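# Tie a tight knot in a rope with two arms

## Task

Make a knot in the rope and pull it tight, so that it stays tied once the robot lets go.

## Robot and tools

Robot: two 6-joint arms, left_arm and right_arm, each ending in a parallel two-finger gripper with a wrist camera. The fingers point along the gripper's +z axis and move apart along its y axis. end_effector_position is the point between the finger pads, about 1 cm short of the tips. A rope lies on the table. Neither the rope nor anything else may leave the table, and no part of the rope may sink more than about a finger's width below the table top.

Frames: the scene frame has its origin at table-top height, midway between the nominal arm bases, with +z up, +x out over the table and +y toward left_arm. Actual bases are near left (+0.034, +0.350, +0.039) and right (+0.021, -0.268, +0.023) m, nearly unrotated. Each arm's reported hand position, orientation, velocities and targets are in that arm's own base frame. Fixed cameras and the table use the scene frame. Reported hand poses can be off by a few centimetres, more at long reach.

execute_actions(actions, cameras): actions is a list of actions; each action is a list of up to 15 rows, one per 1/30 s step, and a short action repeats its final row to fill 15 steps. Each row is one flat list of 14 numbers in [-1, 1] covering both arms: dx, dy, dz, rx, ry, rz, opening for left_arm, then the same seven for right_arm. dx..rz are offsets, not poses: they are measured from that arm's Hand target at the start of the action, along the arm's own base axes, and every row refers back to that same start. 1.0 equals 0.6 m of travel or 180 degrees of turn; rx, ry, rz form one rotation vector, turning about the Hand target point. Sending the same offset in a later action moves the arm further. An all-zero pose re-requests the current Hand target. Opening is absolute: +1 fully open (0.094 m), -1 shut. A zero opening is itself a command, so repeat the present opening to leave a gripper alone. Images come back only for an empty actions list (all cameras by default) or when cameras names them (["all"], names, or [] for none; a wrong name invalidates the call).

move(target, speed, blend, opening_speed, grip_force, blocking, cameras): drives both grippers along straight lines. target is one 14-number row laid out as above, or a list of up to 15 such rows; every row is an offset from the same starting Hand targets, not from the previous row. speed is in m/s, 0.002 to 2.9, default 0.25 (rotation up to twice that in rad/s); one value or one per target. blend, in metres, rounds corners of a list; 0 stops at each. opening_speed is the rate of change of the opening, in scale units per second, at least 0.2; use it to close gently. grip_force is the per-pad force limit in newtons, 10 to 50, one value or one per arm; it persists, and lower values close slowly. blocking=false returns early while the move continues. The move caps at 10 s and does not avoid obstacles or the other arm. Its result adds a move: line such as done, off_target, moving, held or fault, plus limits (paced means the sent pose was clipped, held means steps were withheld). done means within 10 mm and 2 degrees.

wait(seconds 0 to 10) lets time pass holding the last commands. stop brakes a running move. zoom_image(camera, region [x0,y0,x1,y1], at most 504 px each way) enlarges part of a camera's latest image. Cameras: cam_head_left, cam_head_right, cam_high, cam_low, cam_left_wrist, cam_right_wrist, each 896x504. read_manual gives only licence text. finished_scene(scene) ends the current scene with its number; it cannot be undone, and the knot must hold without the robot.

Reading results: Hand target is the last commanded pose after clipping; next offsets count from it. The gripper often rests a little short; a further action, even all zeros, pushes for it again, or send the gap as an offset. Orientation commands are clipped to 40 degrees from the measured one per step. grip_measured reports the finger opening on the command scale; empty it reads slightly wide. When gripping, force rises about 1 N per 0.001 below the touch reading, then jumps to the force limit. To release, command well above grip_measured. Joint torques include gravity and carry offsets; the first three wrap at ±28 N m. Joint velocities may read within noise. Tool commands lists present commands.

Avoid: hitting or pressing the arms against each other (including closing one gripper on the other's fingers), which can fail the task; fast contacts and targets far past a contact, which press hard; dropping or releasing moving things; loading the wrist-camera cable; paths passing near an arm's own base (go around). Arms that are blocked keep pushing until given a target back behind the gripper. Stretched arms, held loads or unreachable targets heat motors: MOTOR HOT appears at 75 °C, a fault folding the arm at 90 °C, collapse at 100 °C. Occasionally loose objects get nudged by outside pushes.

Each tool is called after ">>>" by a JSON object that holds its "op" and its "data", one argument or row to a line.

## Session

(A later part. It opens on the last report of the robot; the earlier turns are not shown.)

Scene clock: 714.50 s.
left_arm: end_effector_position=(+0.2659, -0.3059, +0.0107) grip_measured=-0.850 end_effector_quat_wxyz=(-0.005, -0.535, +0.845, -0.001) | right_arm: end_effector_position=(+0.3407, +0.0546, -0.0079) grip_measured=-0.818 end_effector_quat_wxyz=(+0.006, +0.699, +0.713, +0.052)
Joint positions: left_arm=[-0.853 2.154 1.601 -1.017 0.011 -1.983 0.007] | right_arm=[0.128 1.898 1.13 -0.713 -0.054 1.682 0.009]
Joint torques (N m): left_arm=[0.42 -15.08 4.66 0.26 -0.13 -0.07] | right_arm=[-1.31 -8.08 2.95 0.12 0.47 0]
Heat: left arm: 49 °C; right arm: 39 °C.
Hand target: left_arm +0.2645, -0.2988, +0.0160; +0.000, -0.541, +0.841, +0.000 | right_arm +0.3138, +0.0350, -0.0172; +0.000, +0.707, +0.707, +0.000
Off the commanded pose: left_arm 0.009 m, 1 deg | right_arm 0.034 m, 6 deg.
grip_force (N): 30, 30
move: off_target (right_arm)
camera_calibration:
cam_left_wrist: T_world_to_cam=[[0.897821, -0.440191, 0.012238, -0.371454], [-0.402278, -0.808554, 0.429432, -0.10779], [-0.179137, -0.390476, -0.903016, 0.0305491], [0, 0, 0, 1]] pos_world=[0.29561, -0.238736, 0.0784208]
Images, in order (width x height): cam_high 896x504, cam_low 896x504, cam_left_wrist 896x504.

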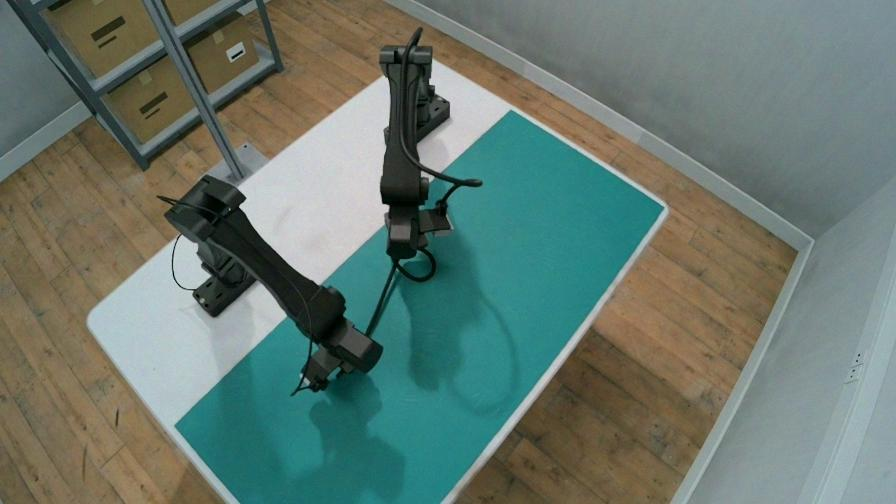

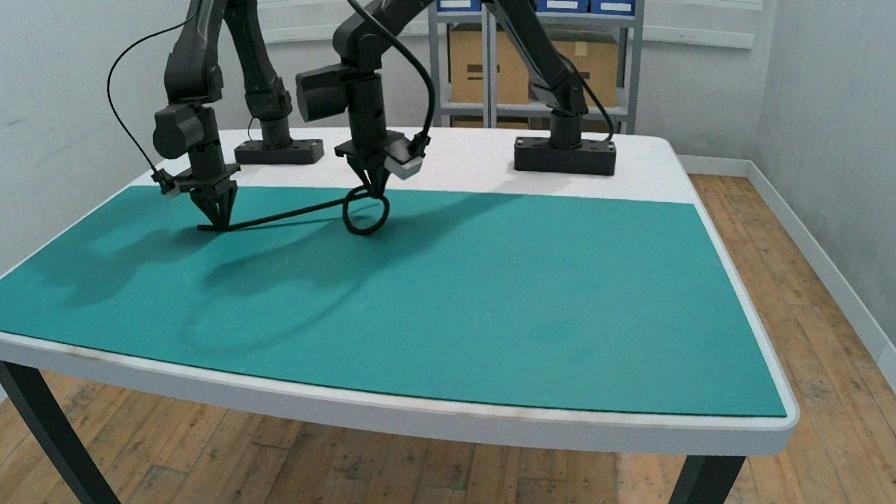

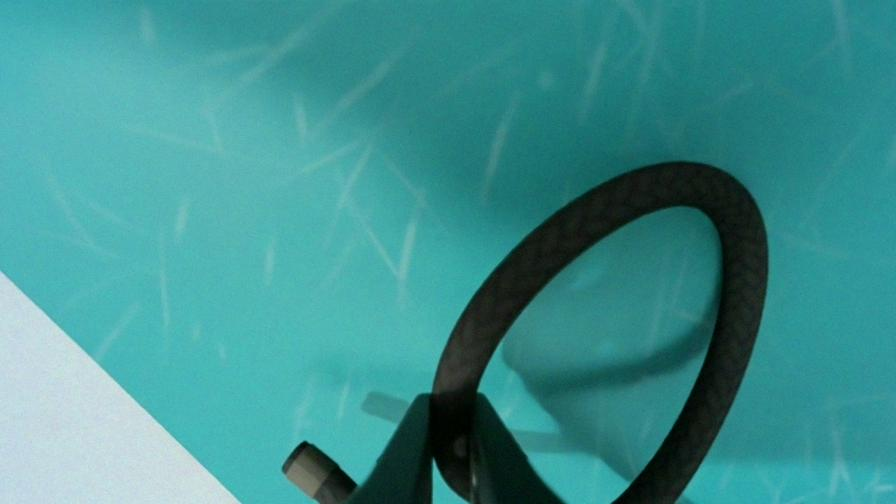

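>>> {"op": "move", "data": {
  "target": [
    [0,0,0,0,0,0,-1,0,0,0,0,0,0,-0.4],
    [0,0,0,0,0,0,-1,0.04,0.03,0.2,0,0,0,-0.4]
  ],
  "speed": 0.15,
  "cameras": ["cam_low","cam_high","cam_left_wrist"]
}}

>>> {"op": "zoom_image", "data": {
  "camera": "cam_low",
  "region": [180, 150, 430, 270]
}}

>>> {"op": "zoom_image", "data": {
  "camera": "cam_high",
  "region": [340, 200, 500, 380]
}}

Scene clock: 765.47 s.
left_arm: end_effector_position=(+0.2659, -0.3059, +0.0107) grip_measured=-0.850 end_effector_quat_wxyz=(-0.005, -0.535, +0.845, -0.001) | right_arm: end_effector_position=(+0.3368, +0.0527, +0.0924) grip_measured=-0.403 end_effector_quat_wxyz=(-0.009, +0.707, +0.707, -0.002)
Joint positions: left_arm=[-0.853 2.154 1.601 -1.017 0.011 -1.983 0.007] | right_arm=[0.145 1.855 1.499 -1.229 -0.013 1.716 0.028]
Joint torques (N m): left_arm=[0.4 -15.09 4.64 0.26 -0.13 -0.08] | right_arm=[0.57 -8.88 8.18 0.22 0.11 0.11]
Heat: left arm: 47 °C; right arm: 39 °C.
Hand target: left_arm +0.2645, -0.2988, +0.0160; +0.000, -0.541, +0.841, +0.000 | right_arm +0.3378, +0.0531, +0.1028; +0.000, +0.707, +0.707, +0.000
Off the commanded pose: left_arm 0.009 m, 1 deg | right_arm 0.011 m, 1 deg.
grip_force (N): 30, 30
move: off_target (right_arm)
camera_calibration:
cam_left_wrist: T_world_to_cam=[[0.898004, -0.439816, 0.012292, -0.371422], [-0.401961, -0.808711, 0.429435, -0.107922], [-0.178932, -0.390576, -0.903014, 0.0304642], [0, 0, 0, 1]] pos_world=[0.295609, -0.238737, 0.0784207]
Images, in order (width x height): cam_high 896x504, cam_low 896x504, cam_left_wrist 896x504.

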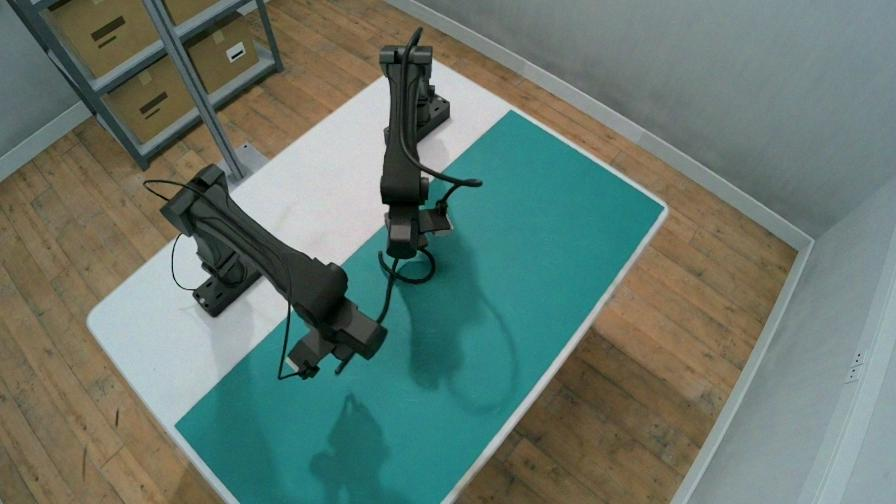

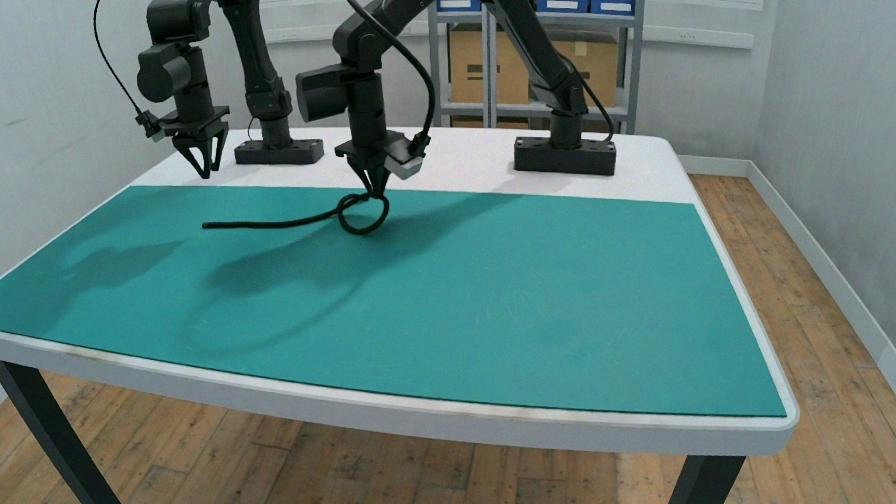

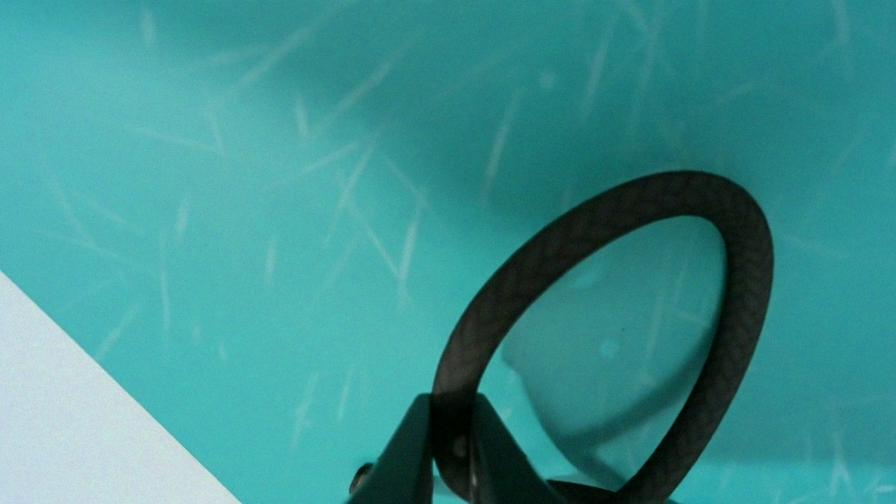

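Scaled by 2.016.

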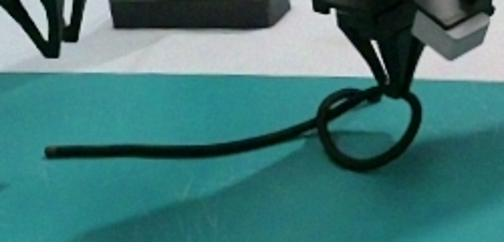

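Scaled by 2.800.

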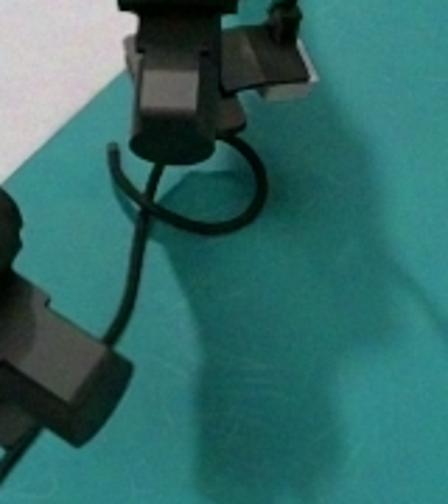

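>>> {"op": "move", "data": {
  "target": [
    [0.133,0,0.1,0,0,0,-1,0.03,-0.05,0.22,0,0,0,-0.2],
    [0.133,0,0.1,0,0,0,-1,0.03,-0.05,0.2,0.546,0.248,-0.546,-0.2]
  ],
  "speed": 0.25,
  "cameras": ["all"]
}}

>>> {"op": "zoom_image", "data": {
  "camera": "cam_low",
  "region": [180, 100, 430, 270]
}}

>>> {"op": "zoom_image", "data": {
  "camera": "cam_high",
  "region": [340, 180, 540, 380]
}}

Scene clock: 787.13 s.
left_arm: end_effector_position=(+0.3432, -0.2990, +0.0785) grip_measured=-0.850 end_effector_quat_wxyz=(-0.003, -0.542, +0.840, -0.010) | right_arm: end_effector_position=(+0.3551, +0.0254, +0.2300) grip_measured=-0.203 end_effector_quat_wxyz=(-0.619, +0.709, +0.028, +0.337)
Joint positions: left_arm=[-0.714 2.317 2.142 -1.378 0.011 -1.861 0.007] | right_arm=[-0.463 1.89 1.336 -1.546 -1.564 2.075 0.037]
Joint torques (N m): left_arm=[-0.17 -12 9.43 0.1 -0.13 0.02] | right_arm=[-0.53 -5.76 3.96 -0.56 -0.62 0.13]
Heat: left arm: 47 °C; right arm: 40 °C.
Hand target: left_arm +0.3442, -0.2989, +0.0761; +0.000, -0.541, +0.841, +0.000 | right_arm +0.3558, +0.0231, +0.2228; -0.662, +0.662, -0.248, +0.249
Off the commanded pose: left_arm 0.003 m, 1 deg | right_arm 0.008 m, 34 deg.
joint sent to its limit (right arm) — joint 4 (wrist pitch), lower limit; joint 5 (wrist yaw), lower limit; joint 6 (wrist roll), upper limit. The joint targets are off in orientation, not in position.
grip_force (N): 30, 30
move: off_target (right_arm)
camera_calibration:
cam_left_wrist: T_world_to_cam=[[0.904957, -0.424412, 0.0304573, -0.437864], [-0.394481, -0.809995, 0.433928, -0.103614], [-0.159494, -0.404701, -0.900432, 0.0971717], [0, 0, 0, 1]] pos_world=[0.370873, -0.230436, 0.145794]
cam_right_wrist: T_world_to_cam=[[-0.460029, 0.23117, 0.857283, -0.0386687], [0.546819, -0.686928, 0.478663, -0.245613], [0.699544, 0.688978, 0.189599, -0.224143], [0, 0, 0, 1]] pos_world=[0.273315, -0.00534992, 0.193213]

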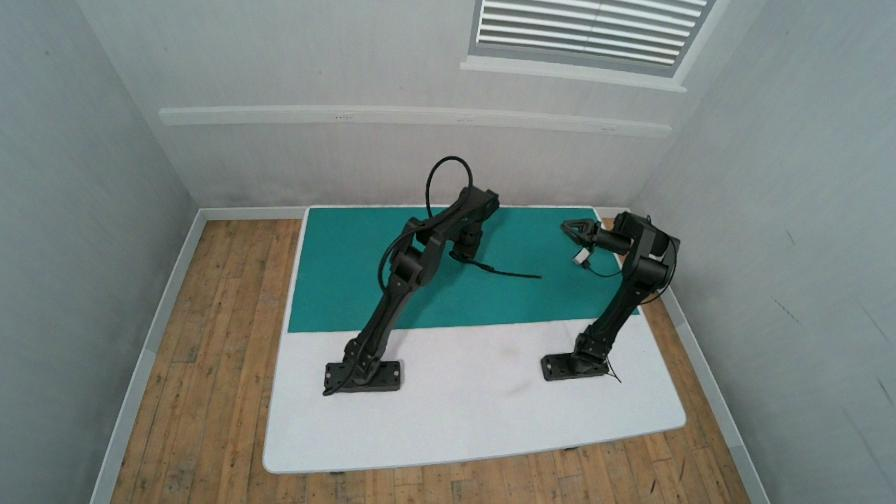

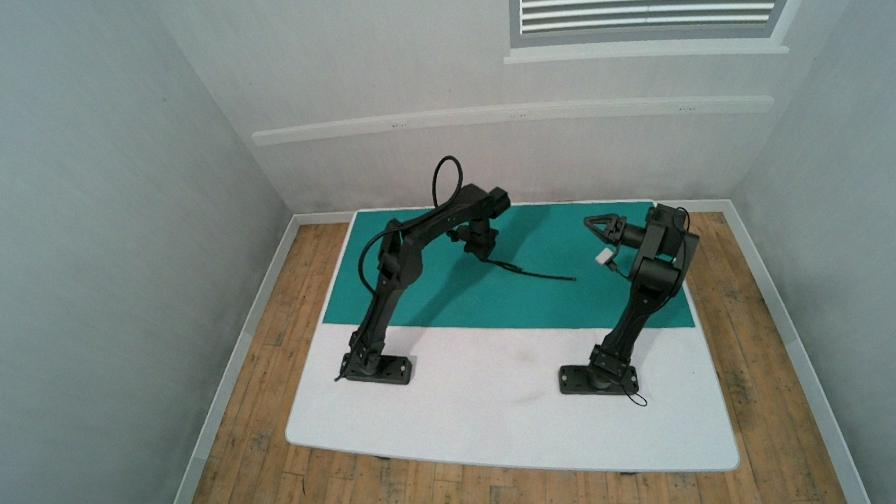

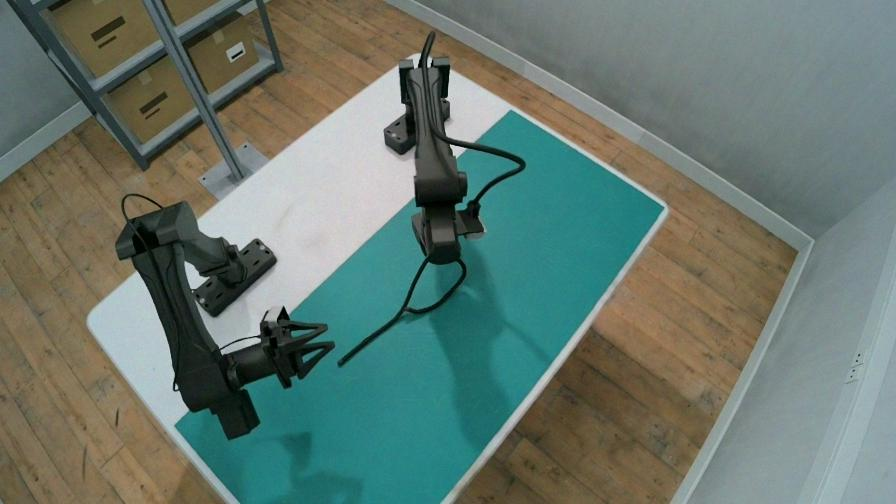

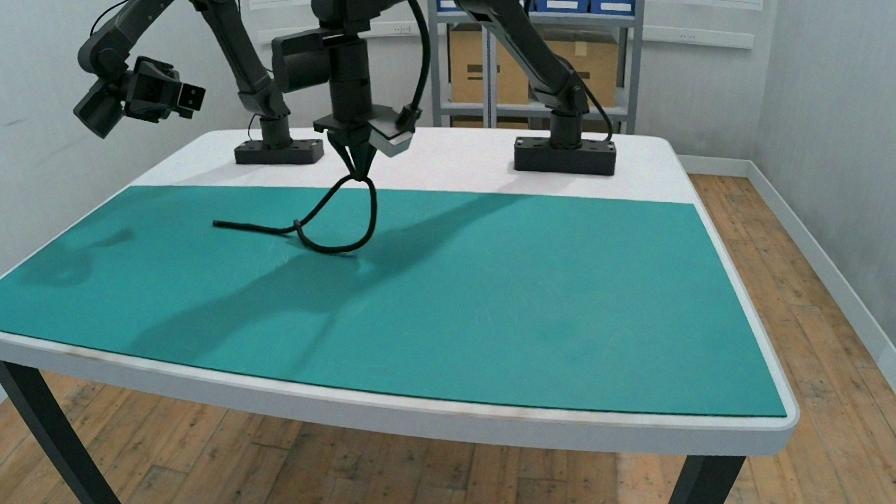

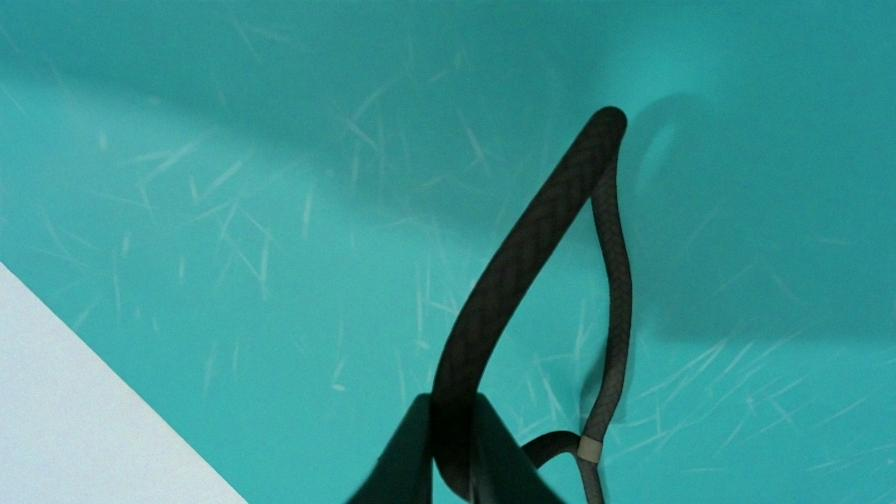

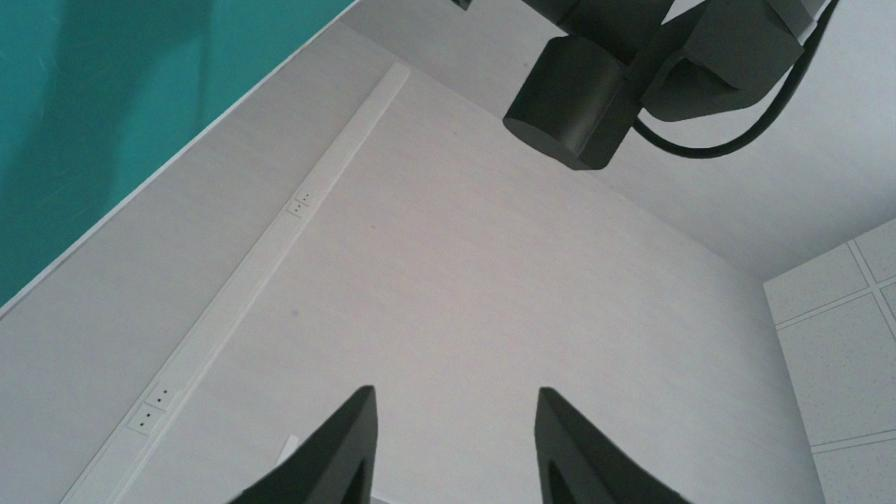

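Scaled by 2.016.

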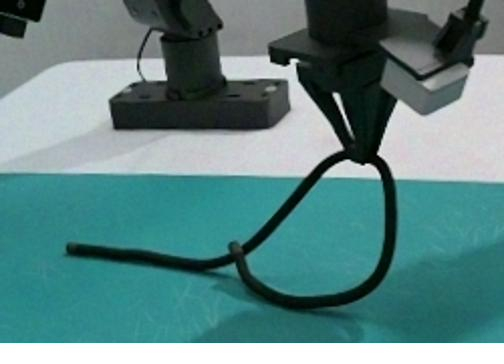

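Scaled by 2.520.

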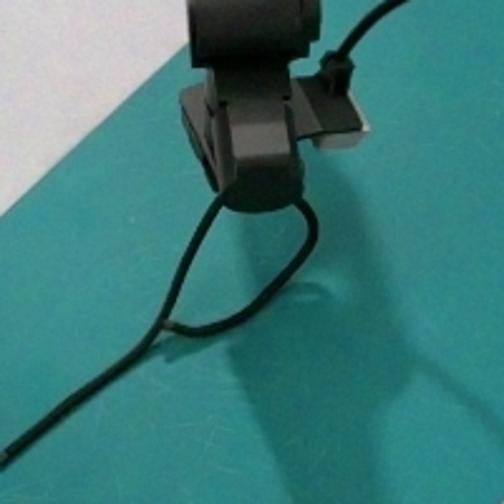

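>>> {"op": "move", "data": {
  "target": [0,0,0,0,0,0,-1,-0.03,-0.05,0.03,-0.546,-0.248,0.546,-0.2],
  "speed": 0.3
}}

Scene clock: 881.17 s.
left_arm: end_effector_position=(+0.3432, -0.2990, +0.0785) grip_measured=-0.850 end_effector_quat_wxyz=(-0.003, -0.542, +0.840, -0.010) | right_arm: end_effector_position=(+0.3412, -0.0076, +0.2244) grip_measured=-0.203 end_effector_quat_wxyz=(+0.053, +0.710, +0.700, +0.061)
Joint positions: left_arm=[-0.714 2.317 2.142 -1.378 0.011 -1.861 0.007] | right_arm=[-0.033 1.749 1.887 -1.548 -0.015 1.554 0.037]
Joint torques (N m): left_arm=[-0.17 -12 9.46 0.1 -0.12 0.02] | right_arm=[0.64 -8.96 8.28 0.67 0.05 0]
Heat: left arm: 46 °C; right arm: 38 °C.
Hand target: left_arm +0.3442, -0.2989, +0.0761; +0.000, -0.541, +0.841, +0.000 | right_arm +0.3378, -0.0069, +0.2408; +0.000, +0.707, +0.707, +0.000
Off the commanded pose: left_arm 0.003 m, 1 deg | right_arm 0.017 m, 9 deg.
joint sent to its limit (right arm) — joint 4 (wrist pitch), lower limit. The joint targets are off in orientation, not in position.
grip_force (N): 30, 30
move: off_target (right_arm)

>>> {"op": "move", "data": {
  "target": [
    [0,0,0,0,0,0,-1,0,0.1,0,-0.098,-0.269,0.738,-0.2],
    [0,0,0,0,0,0,-1,0.019,0.273,-0.27,-0.098,-0.269,0.738,-0.2]
  ],
  "speed": 0.3,
  "blend": [0.03,0],
  "cameras": ["all"]
}}

Scene clock: 900.37 s.
left_arm: end_effector_position=(+0.3432, -0.2990, +0.0785) grip_measured=-0.850 end_effector_quat_wxyz=(-0.003, -0.542, +0.840, -0.010) | right_arm: end_effector_position=(+0.3547, +0.1545, +0.0895) grip_measured=-0.203 end_effector_quat_wxyz=(+0.321, -0.396, +0.849, +0.139)
Joint positions: left_arm=[-0.714 2.317 2.142 -1.378 0.011 -1.861 0.007] | right_arm=[0.231 1.539 0.893 -0.307 -0.387 -0.518 0.037]
Joint torques (N m): left_arm=[-0.14 -11.99 9.44 0.1 -0.13 0.02] | right_arm=[0.61 -4.86 5.41 1.87 -0.19 0.06]
Heat: left arm: 46 °C; right arm: 39 °C.
Hand target: left_arm +0.3442, -0.2989, +0.0761; +0.000, -0.541, +0.841, +0.000 | right_arm +0.3493, +0.1569, +0.0789; +0.311, -0.397, +0.851, +0.144
Off the commanded pose: left_arm 0.003 m, 1 deg | right_arm 0.012 m, 1 deg.
grip_force (N): 30, 30
move: off_target (right_arm)
camera_calibration:
cam_left_wrist: T_world_to_cam=[[0.904957, -0.424412, 0.0304573, -0.437864], [-0.394481, -0.809995, 0.433928, -0.103614], [-0.159494, -0.404701, -0.900432, 0.0971717], [0, 0, 0, 1]] pos_world=[0.370873, -0.230436, 0.145794]
cam_right_wrist: T_world_to_cam=[[0.762681, -0.64637, 0.022893, -0.171702], [-0.606035, -0.726556, -0.323786, 0.397356], [0.225919, 0.233071, -0.945853, 0.0538663], [0, 0, 0, 1]] pos_world=[0.359596, 0.165164, 0.183539]

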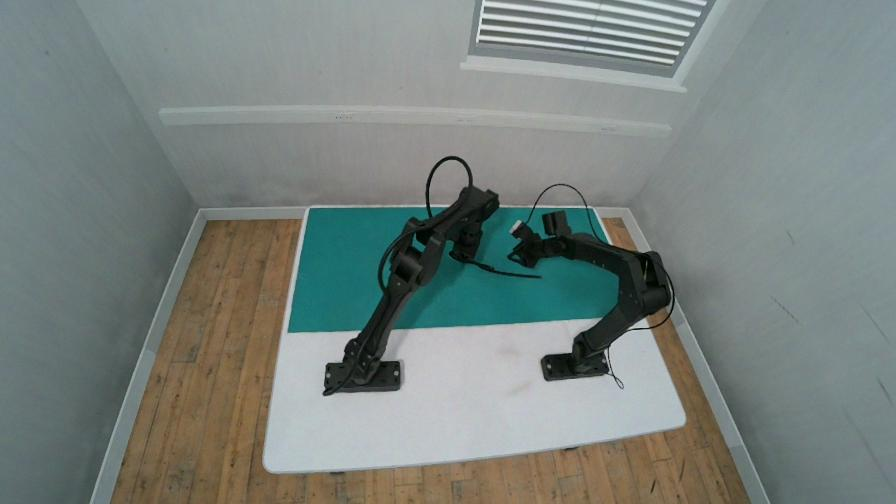

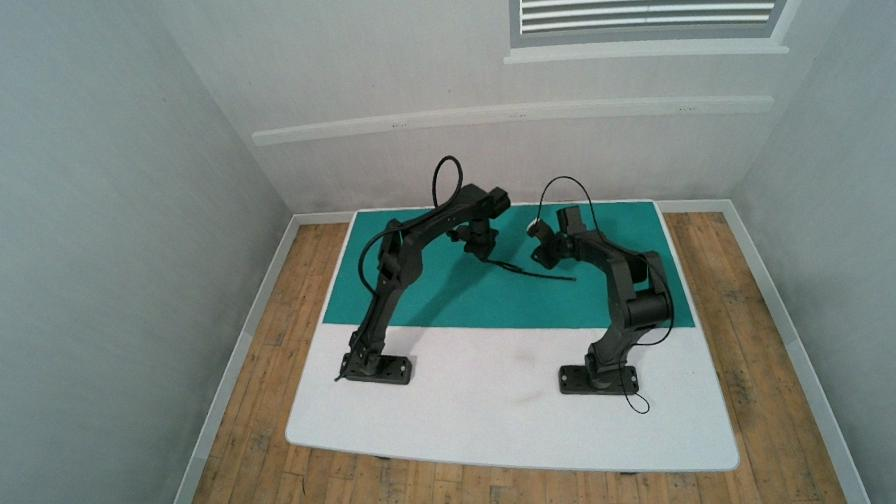

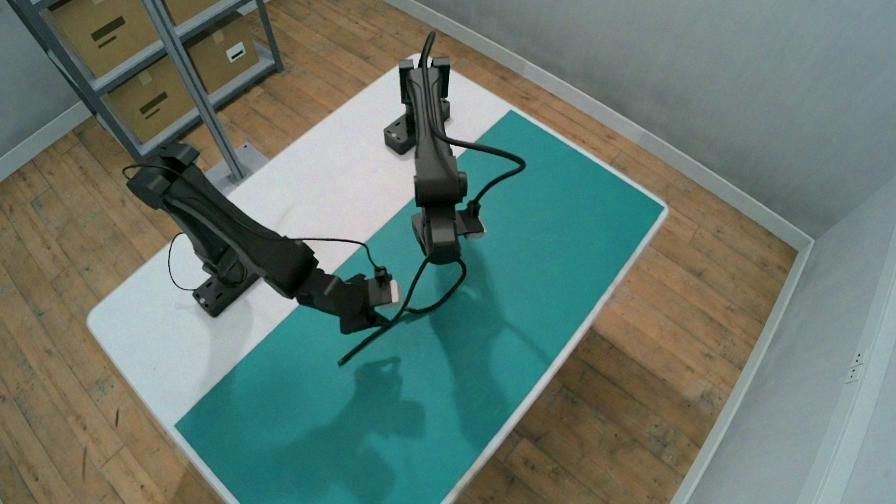

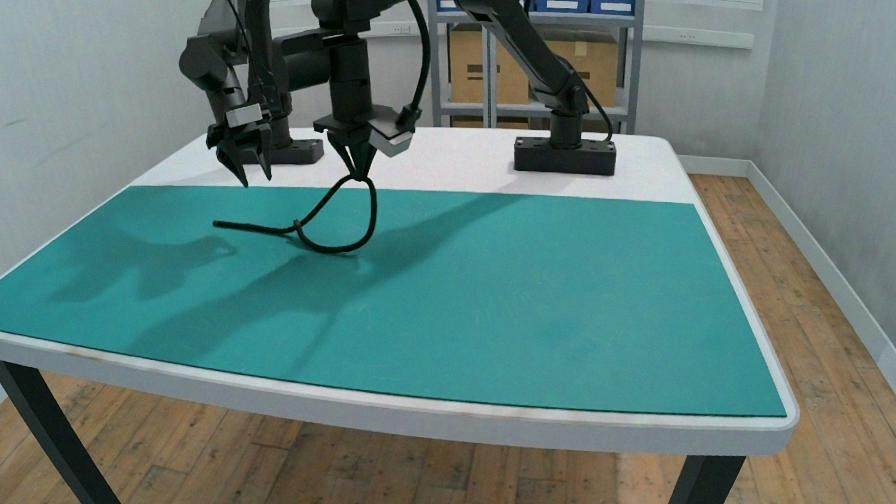

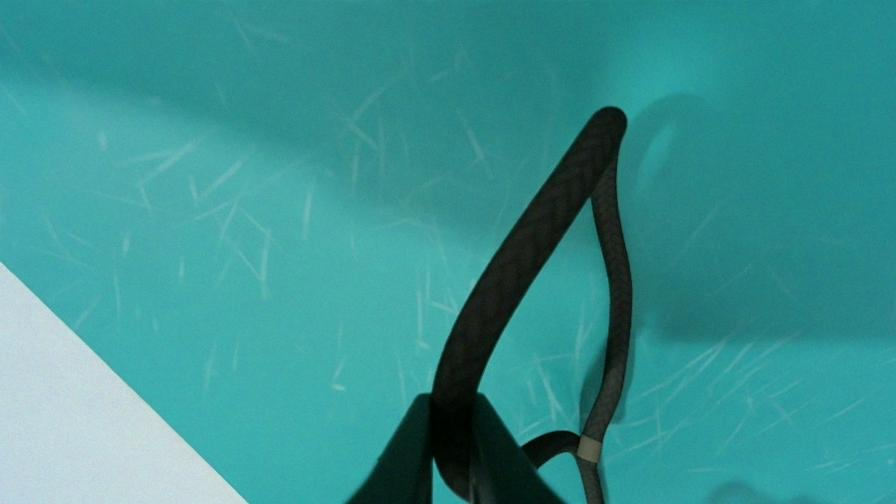

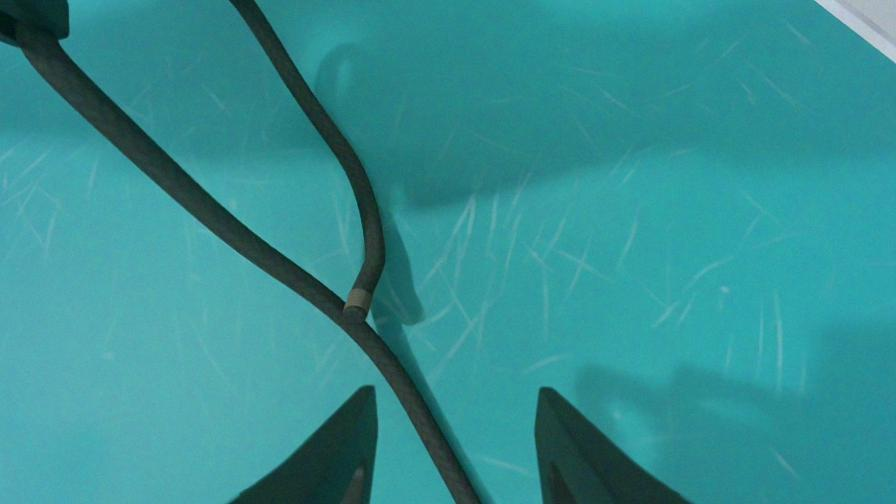

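>>> {"op": "move", "data": {
  "target": [
    [0,0,0,0,0,0,-1,0,0.092,-0.108,0,0,-0.045,-0.45],
    [0,0,0,0,0,0,-1,0.028,0.125,-0.16,0,0,-0.045,-0.45]
  ],
  "speed": 0.1,
  "blend": [0.01,0],
  "cameras": ["cam_low","cam_right_wrist","cam_left_wrist"]
}}

>>> {"op": "zoom_image", "data": {
  "camera": "cam_low",
  "region": [180, 100, 430, 270]
}}

Scene clock: 915.97 s.
left_arm: end_effector_position=(+0.3432, -0.2994, +0.0763) grip_measured=-0.850 end_effector_quat_wxyz=(-0.003, -0.542, +0.840, -0.009) | right_arm: end_effector_position=(+0.3634, +0.2325, -0.0033) grip_measured=-0.447 end_effector_quat_wxyz=(+0.332, -0.339, +0.870, +0.134)
Joint positions: left_arm=[-0.715 2.322 2.143 -1.377 0.011 -1.861 0.007] | right_arm=[0.495 1.872 0.797 0.219 -0.172 -0.183 0.026]
Joint torques (N m): left_arm=[-0.06 -12.51 9.35 0.08 -0.13 0.03] | right_arm=[0.46 -4.23 7.12 2.01 0.18 0.11]
Heat: left arm: 45 °C; right arm: 38 °C.
Hand target: left_arm +0.3443, -0.2989, +0.0760; +0.000, -0.541, +0.841, +0.000 | right_arm +0.3661, +0.2319, -0.0172; +0.320, -0.336, +0.877, +0.122
Off the commanded pose: left_arm 0.001 m, 1 deg | right_arm 0.014 m, 2 deg.
grip_force (N): 30, 30
move: off_target (right_arm)
camera_calibration:
cam_left_wrist: T_world_to_cam=[[0.90468, -0.425228, 0.0271157, -0.437891], [-0.394018, -0.810661, 0.433103, -0.103401], [-0.162186, -0.402504, -0.900937, 0.0966127], [0, 0, 0, 1]] pos_world=[0.371078, -0.231139, 0.143699]
cam_right_wrist: T_world_to_cam=[[0.679217, -0.733927, -0.00389699, -0.0751622], [-0.691119, -0.637794, -0.339962, 0.439561], [0.247022, 0.233601, -0.940431, -0.061803], [0, 0, 0, 1]] pos_world=[0.370107, 0.239623, 0.0910198]
Images, in order (width x height): cam_low 896x504, cam_left_wrist 896x504, cam_right_wrist 896x504.

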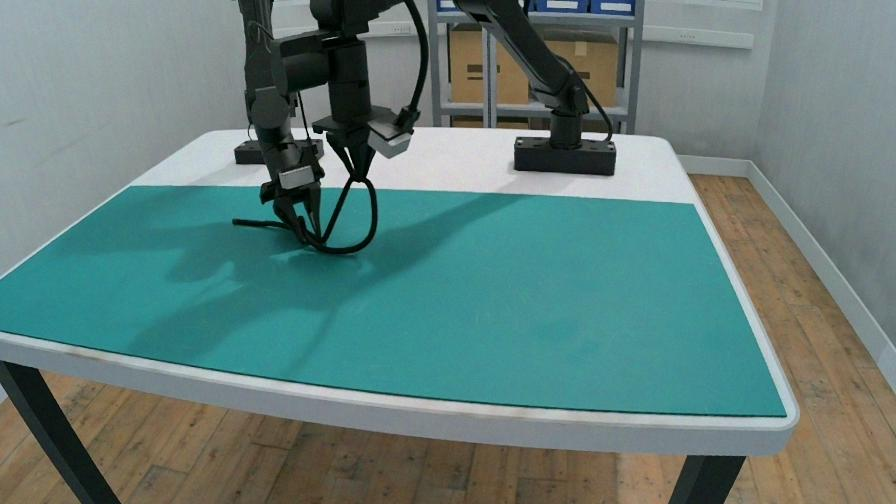

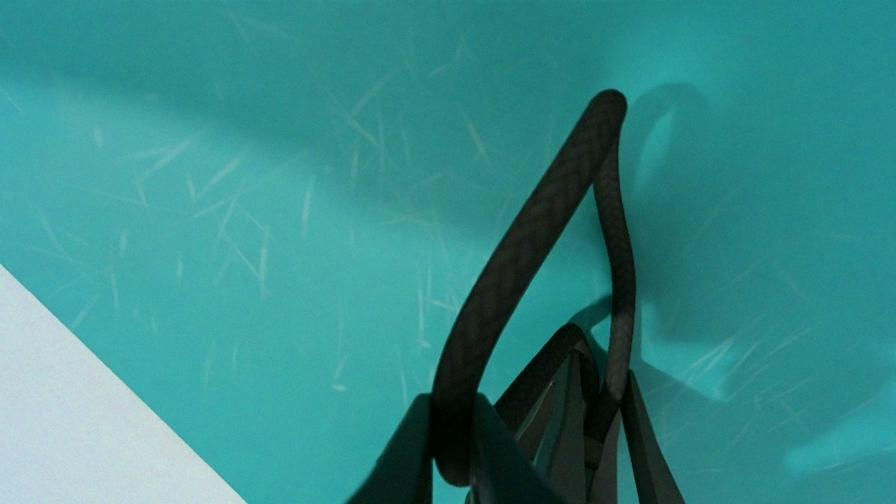

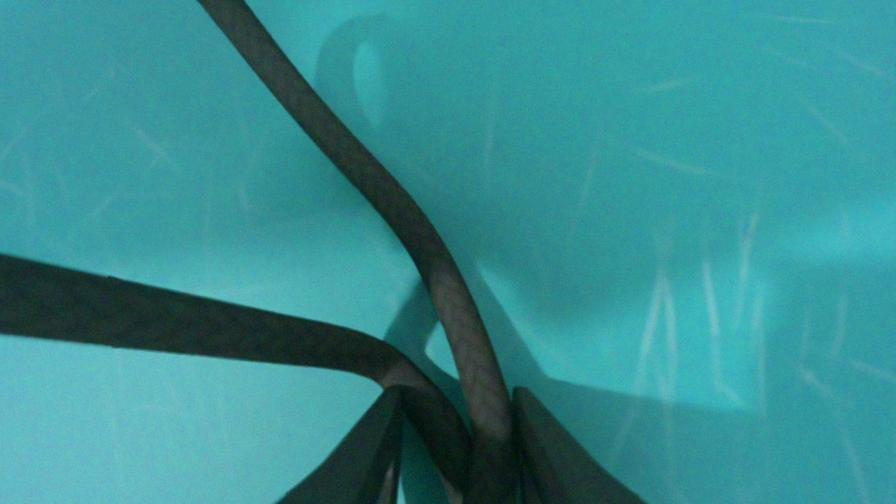

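Scaled by 2.016.

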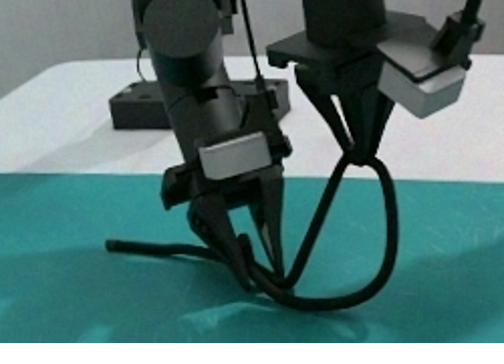

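>>> {"op": "move", "data": {
  "target": [
    [0,0,0,0,0,0,-1,0,0,0.06,0,0,0,-0.45],
    [0,0,0,0,0,0,-1,0.034,0.028,0.06,0,0,0,-0.45],
    [0,0,0,0,0,0,-1,0.034,0.028,-0.005,0,0,0,-0.45]
  ],
  "speed": 0.1,
  "blend": [0.01,0.0,0],
  "cameras": ["cam_low","cam_right_wrist","cam_left_wrist"]
}}

>>> {"op": "zoom_image", "data": {
  "camera": "cam_low",
  "region": [180, 100, 430, 270]
}}

Scene clock: 927.70 s.
left_arm: end_effector_position=(+0.3439, -0.2998, +0.0781) grip_measured=-0.850 end_effector_quat_wxyz=(-0.003, -0.542, +0.840, -0.010) | right_arm: end_effector_position=(+0.3945, +0.2505, -0.0025) grip_measured=-0.447 end_effector_quat_wxyz=(+0.337, -0.335, +0.871, +0.124)
Joint positions: left_arm=[-0.715 2.322 2.15 -1.38 0.011 -1.861 0.007] | right_arm=[0.509 1.971 0.949 0.175 -0.141 -0.171 0.026]
Joint torques (N m): left_arm=[-0.1 -12.45 8.87 0.11 -0.13 0.02] | right_arm=[0.5 -6.52 4.6 2.12 -0.02 0.09]
Heat: left arm: 46 °C; right arm: 38 °C.
Hand target: left_arm +0.3442, -0.2989, +0.0760; +0.000, -0.541, +0.841, +0.000 | right_arm +0.3864, +0.2488, -0.0201; +0.320, -0.336, +0.877, +0.122
Off the commanded pose: left_arm 0.002 m, 1 deg | right_arm 0.020 m, 2 deg.
grip_force (N): 30, 30
move: off_target (right_arm)
camera_calibration:
cam_left_wrist: T_world_to_cam=[[0.904599, -0.425173, 0.0304559, -0.438911], [-0.395172, -0.809689, 0.433869, -0.103556], [-0.15981, -0.404513, -0.900461, 0.0967243], [0, 0, 0, 1]] pos_world=[0.371573, -0.231335, 0.145394]
cam_right_wrist: T_world_to_cam=[[0.668052, -0.744005, 0.0127495, -0.0761817], [-0.696134, -0.630938, -0.342511, 0.473094], [0.262874, 0.21994, -0.939427, -0.0757702], [0, 0, 0, 1]] pos_world=[0.400148, 0.258478, 0.0918307]
Images, in order (width x height): cam_low 896x504, cam_left_wrist 896x504, cam_right_wrist 896x504.

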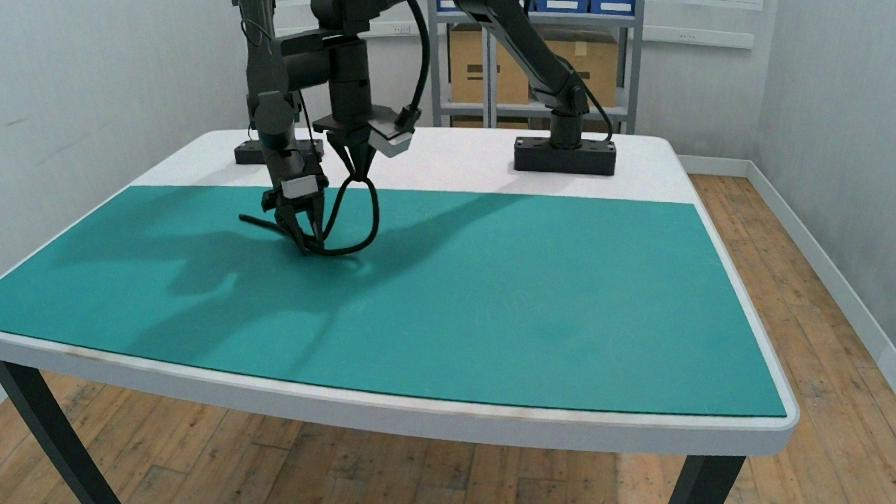

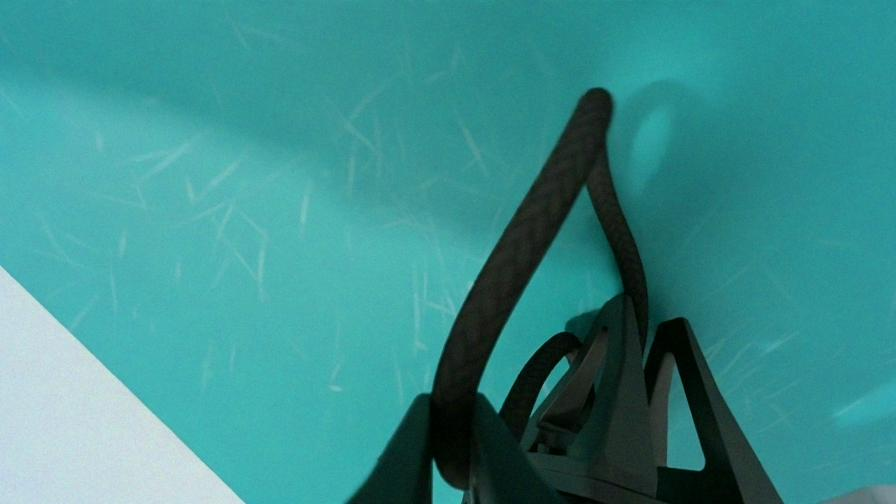

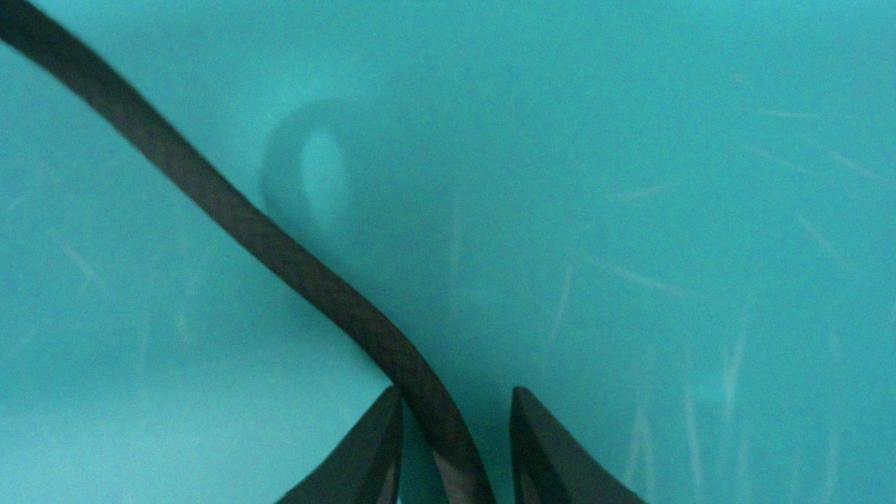

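Scaled by 2.016.

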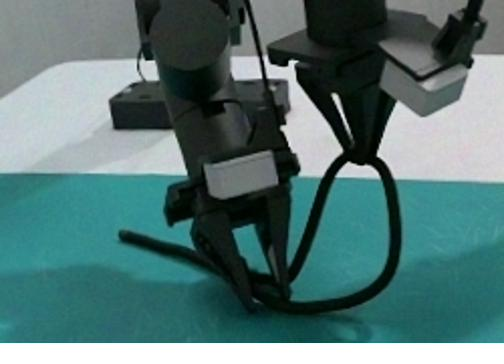

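>>> {"op": "move", "data": {
  "target": [
    [0,0,0,0,0,0,-1,0,0,0,0,0,0,-1],
    [0,0,0,0,0,0,-1,0,0,0.07,0,0,0,-1],
    [0,0,0,0,0,0,-1,-0.1,-0.01,0.07,0,0,0,-1]
  ],
  "speed": 0.1,
  "blend": [0.0,0.01,0],
  "cameras": ["cam_low","cam_right_wrist","cam_left_wrist","cam_high"]
}}

>>> {"op": "zoom_image", "data": {
  "camera": "cam_low",
  "region": [180, 100, 430, 270]
}}

Scene clock: 938.80 s.
left_arm: end_effector_position=(+0.3425, -0.2986, +0.0780) grip_measured=-0.850 end_effector_quat_wxyz=(-0.004, -0.542, +0.840, -0.007) | right_arm: end_effector_position=(+0.3287, +0.2423, +0.0156) grip_measured=-0.810 end_effector_quat_wxyz=(+0.310, -0.338, +0.881, +0.120)
Joint positions: left_arm=[-0.715 2.322 2.15 -1.388 0.011 -1.86 0.007] | right_arm=[0.594 1.738 0.77 0.07 -0.088 -0.108 0.009]
Joint torques (N m): left_arm=[-0.12 -12.4 8.85 0.17 -0.13 0.02] | right_arm=[0.43 -8.77 4.67 2.07 -0.06 0.1]
Heat: left arm: 46 °C; right arm: 38 °C.
Hand target: left_arm +0.3442, -0.2989, +0.0760; +0.000, -0.541, +0.841, +0.000 | right_arm +0.3264, +0.2428, +0.0219; +0.320, -0.336, +0.877, +0.122
Off the commanded pose: left_arm 0.003 m, 1 deg | right_arm 0.007 m, 1 deg.
grip_force (N): 30, 30
move: done
camera_calibration:
cam_left_wrist: T_world_to_cam=[[0.904423, -0.425992, 0.0234561, -0.436835], [-0.393405, -0.81144, 0.4322, -0.104049], [-0.165081, -0.40012, -0.901472, 0.100156], [0, 0, 0, 1]] pos_world=[0.370684, -0.230443, 0.145504]
cam_right_wrist: T_world_to_cam=[[0.66984, -0.742501, 0.00246308, -0.0393466], [-0.710565, -0.641985, -0.288015, 0.434818], [0.215433, 0.191174, -0.957623, -0.0169173], [0, 0, 0, 1]] pos_world=[0.338967, 0.253166, 0.109131]
Images, in order (width x height): cam_high 896x504, cam_low 896x504, cam_left_wrist 896x504, cam_right_wrist 896x504.

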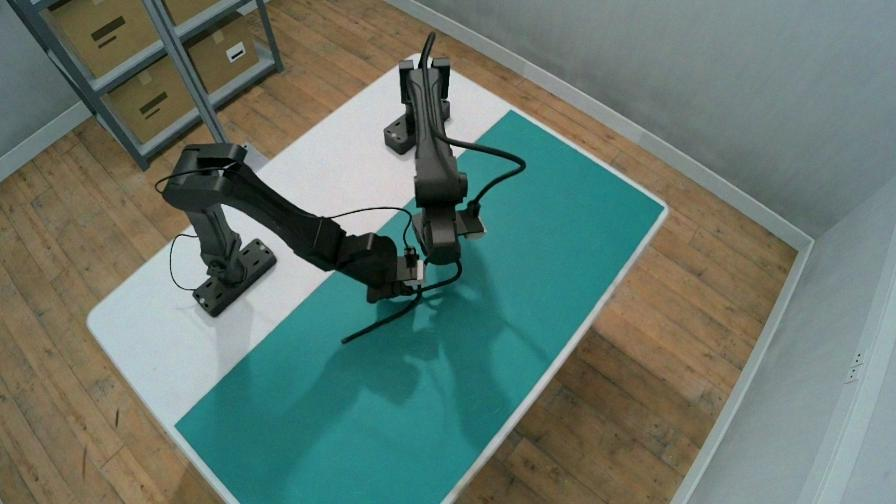

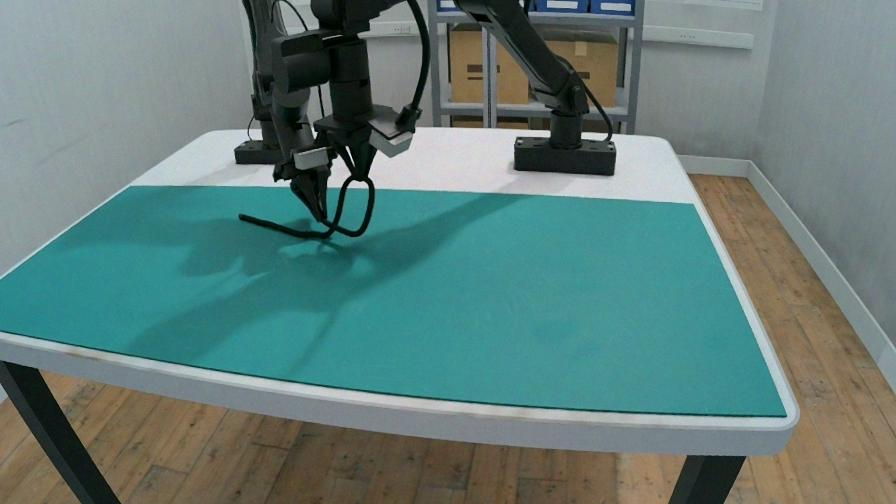

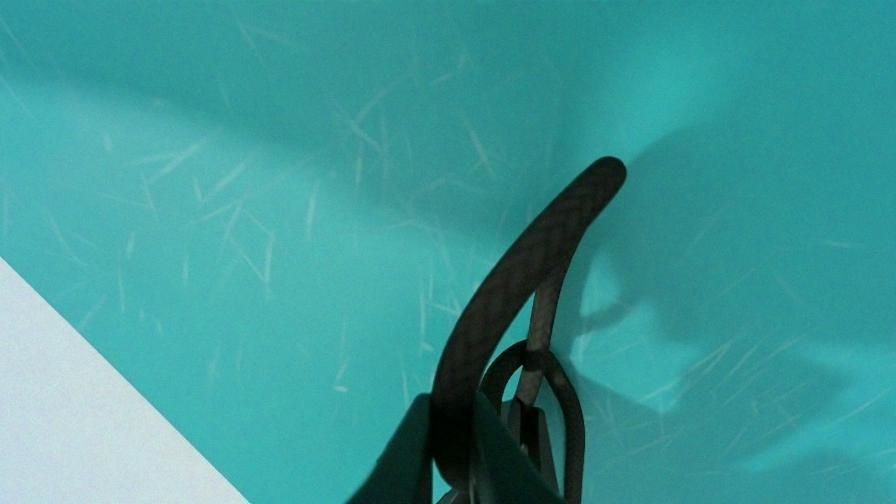

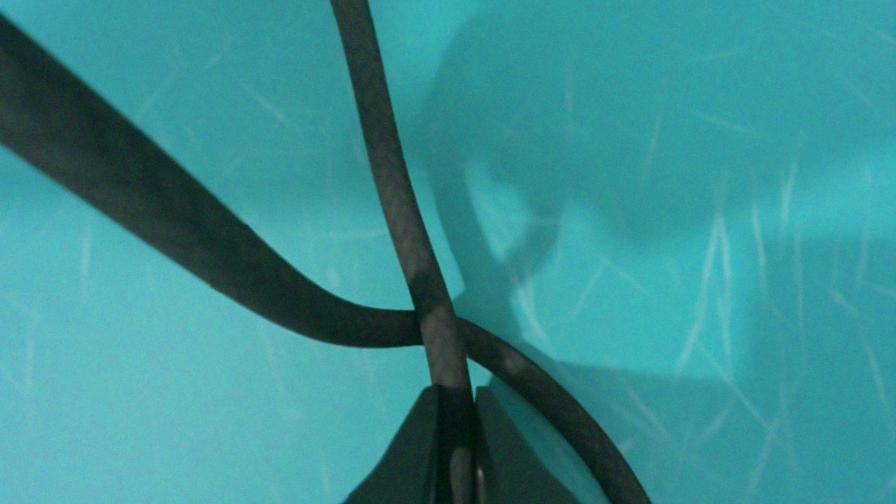

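Scaled by 2.016.

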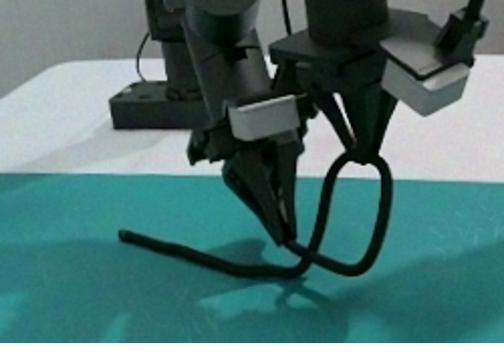

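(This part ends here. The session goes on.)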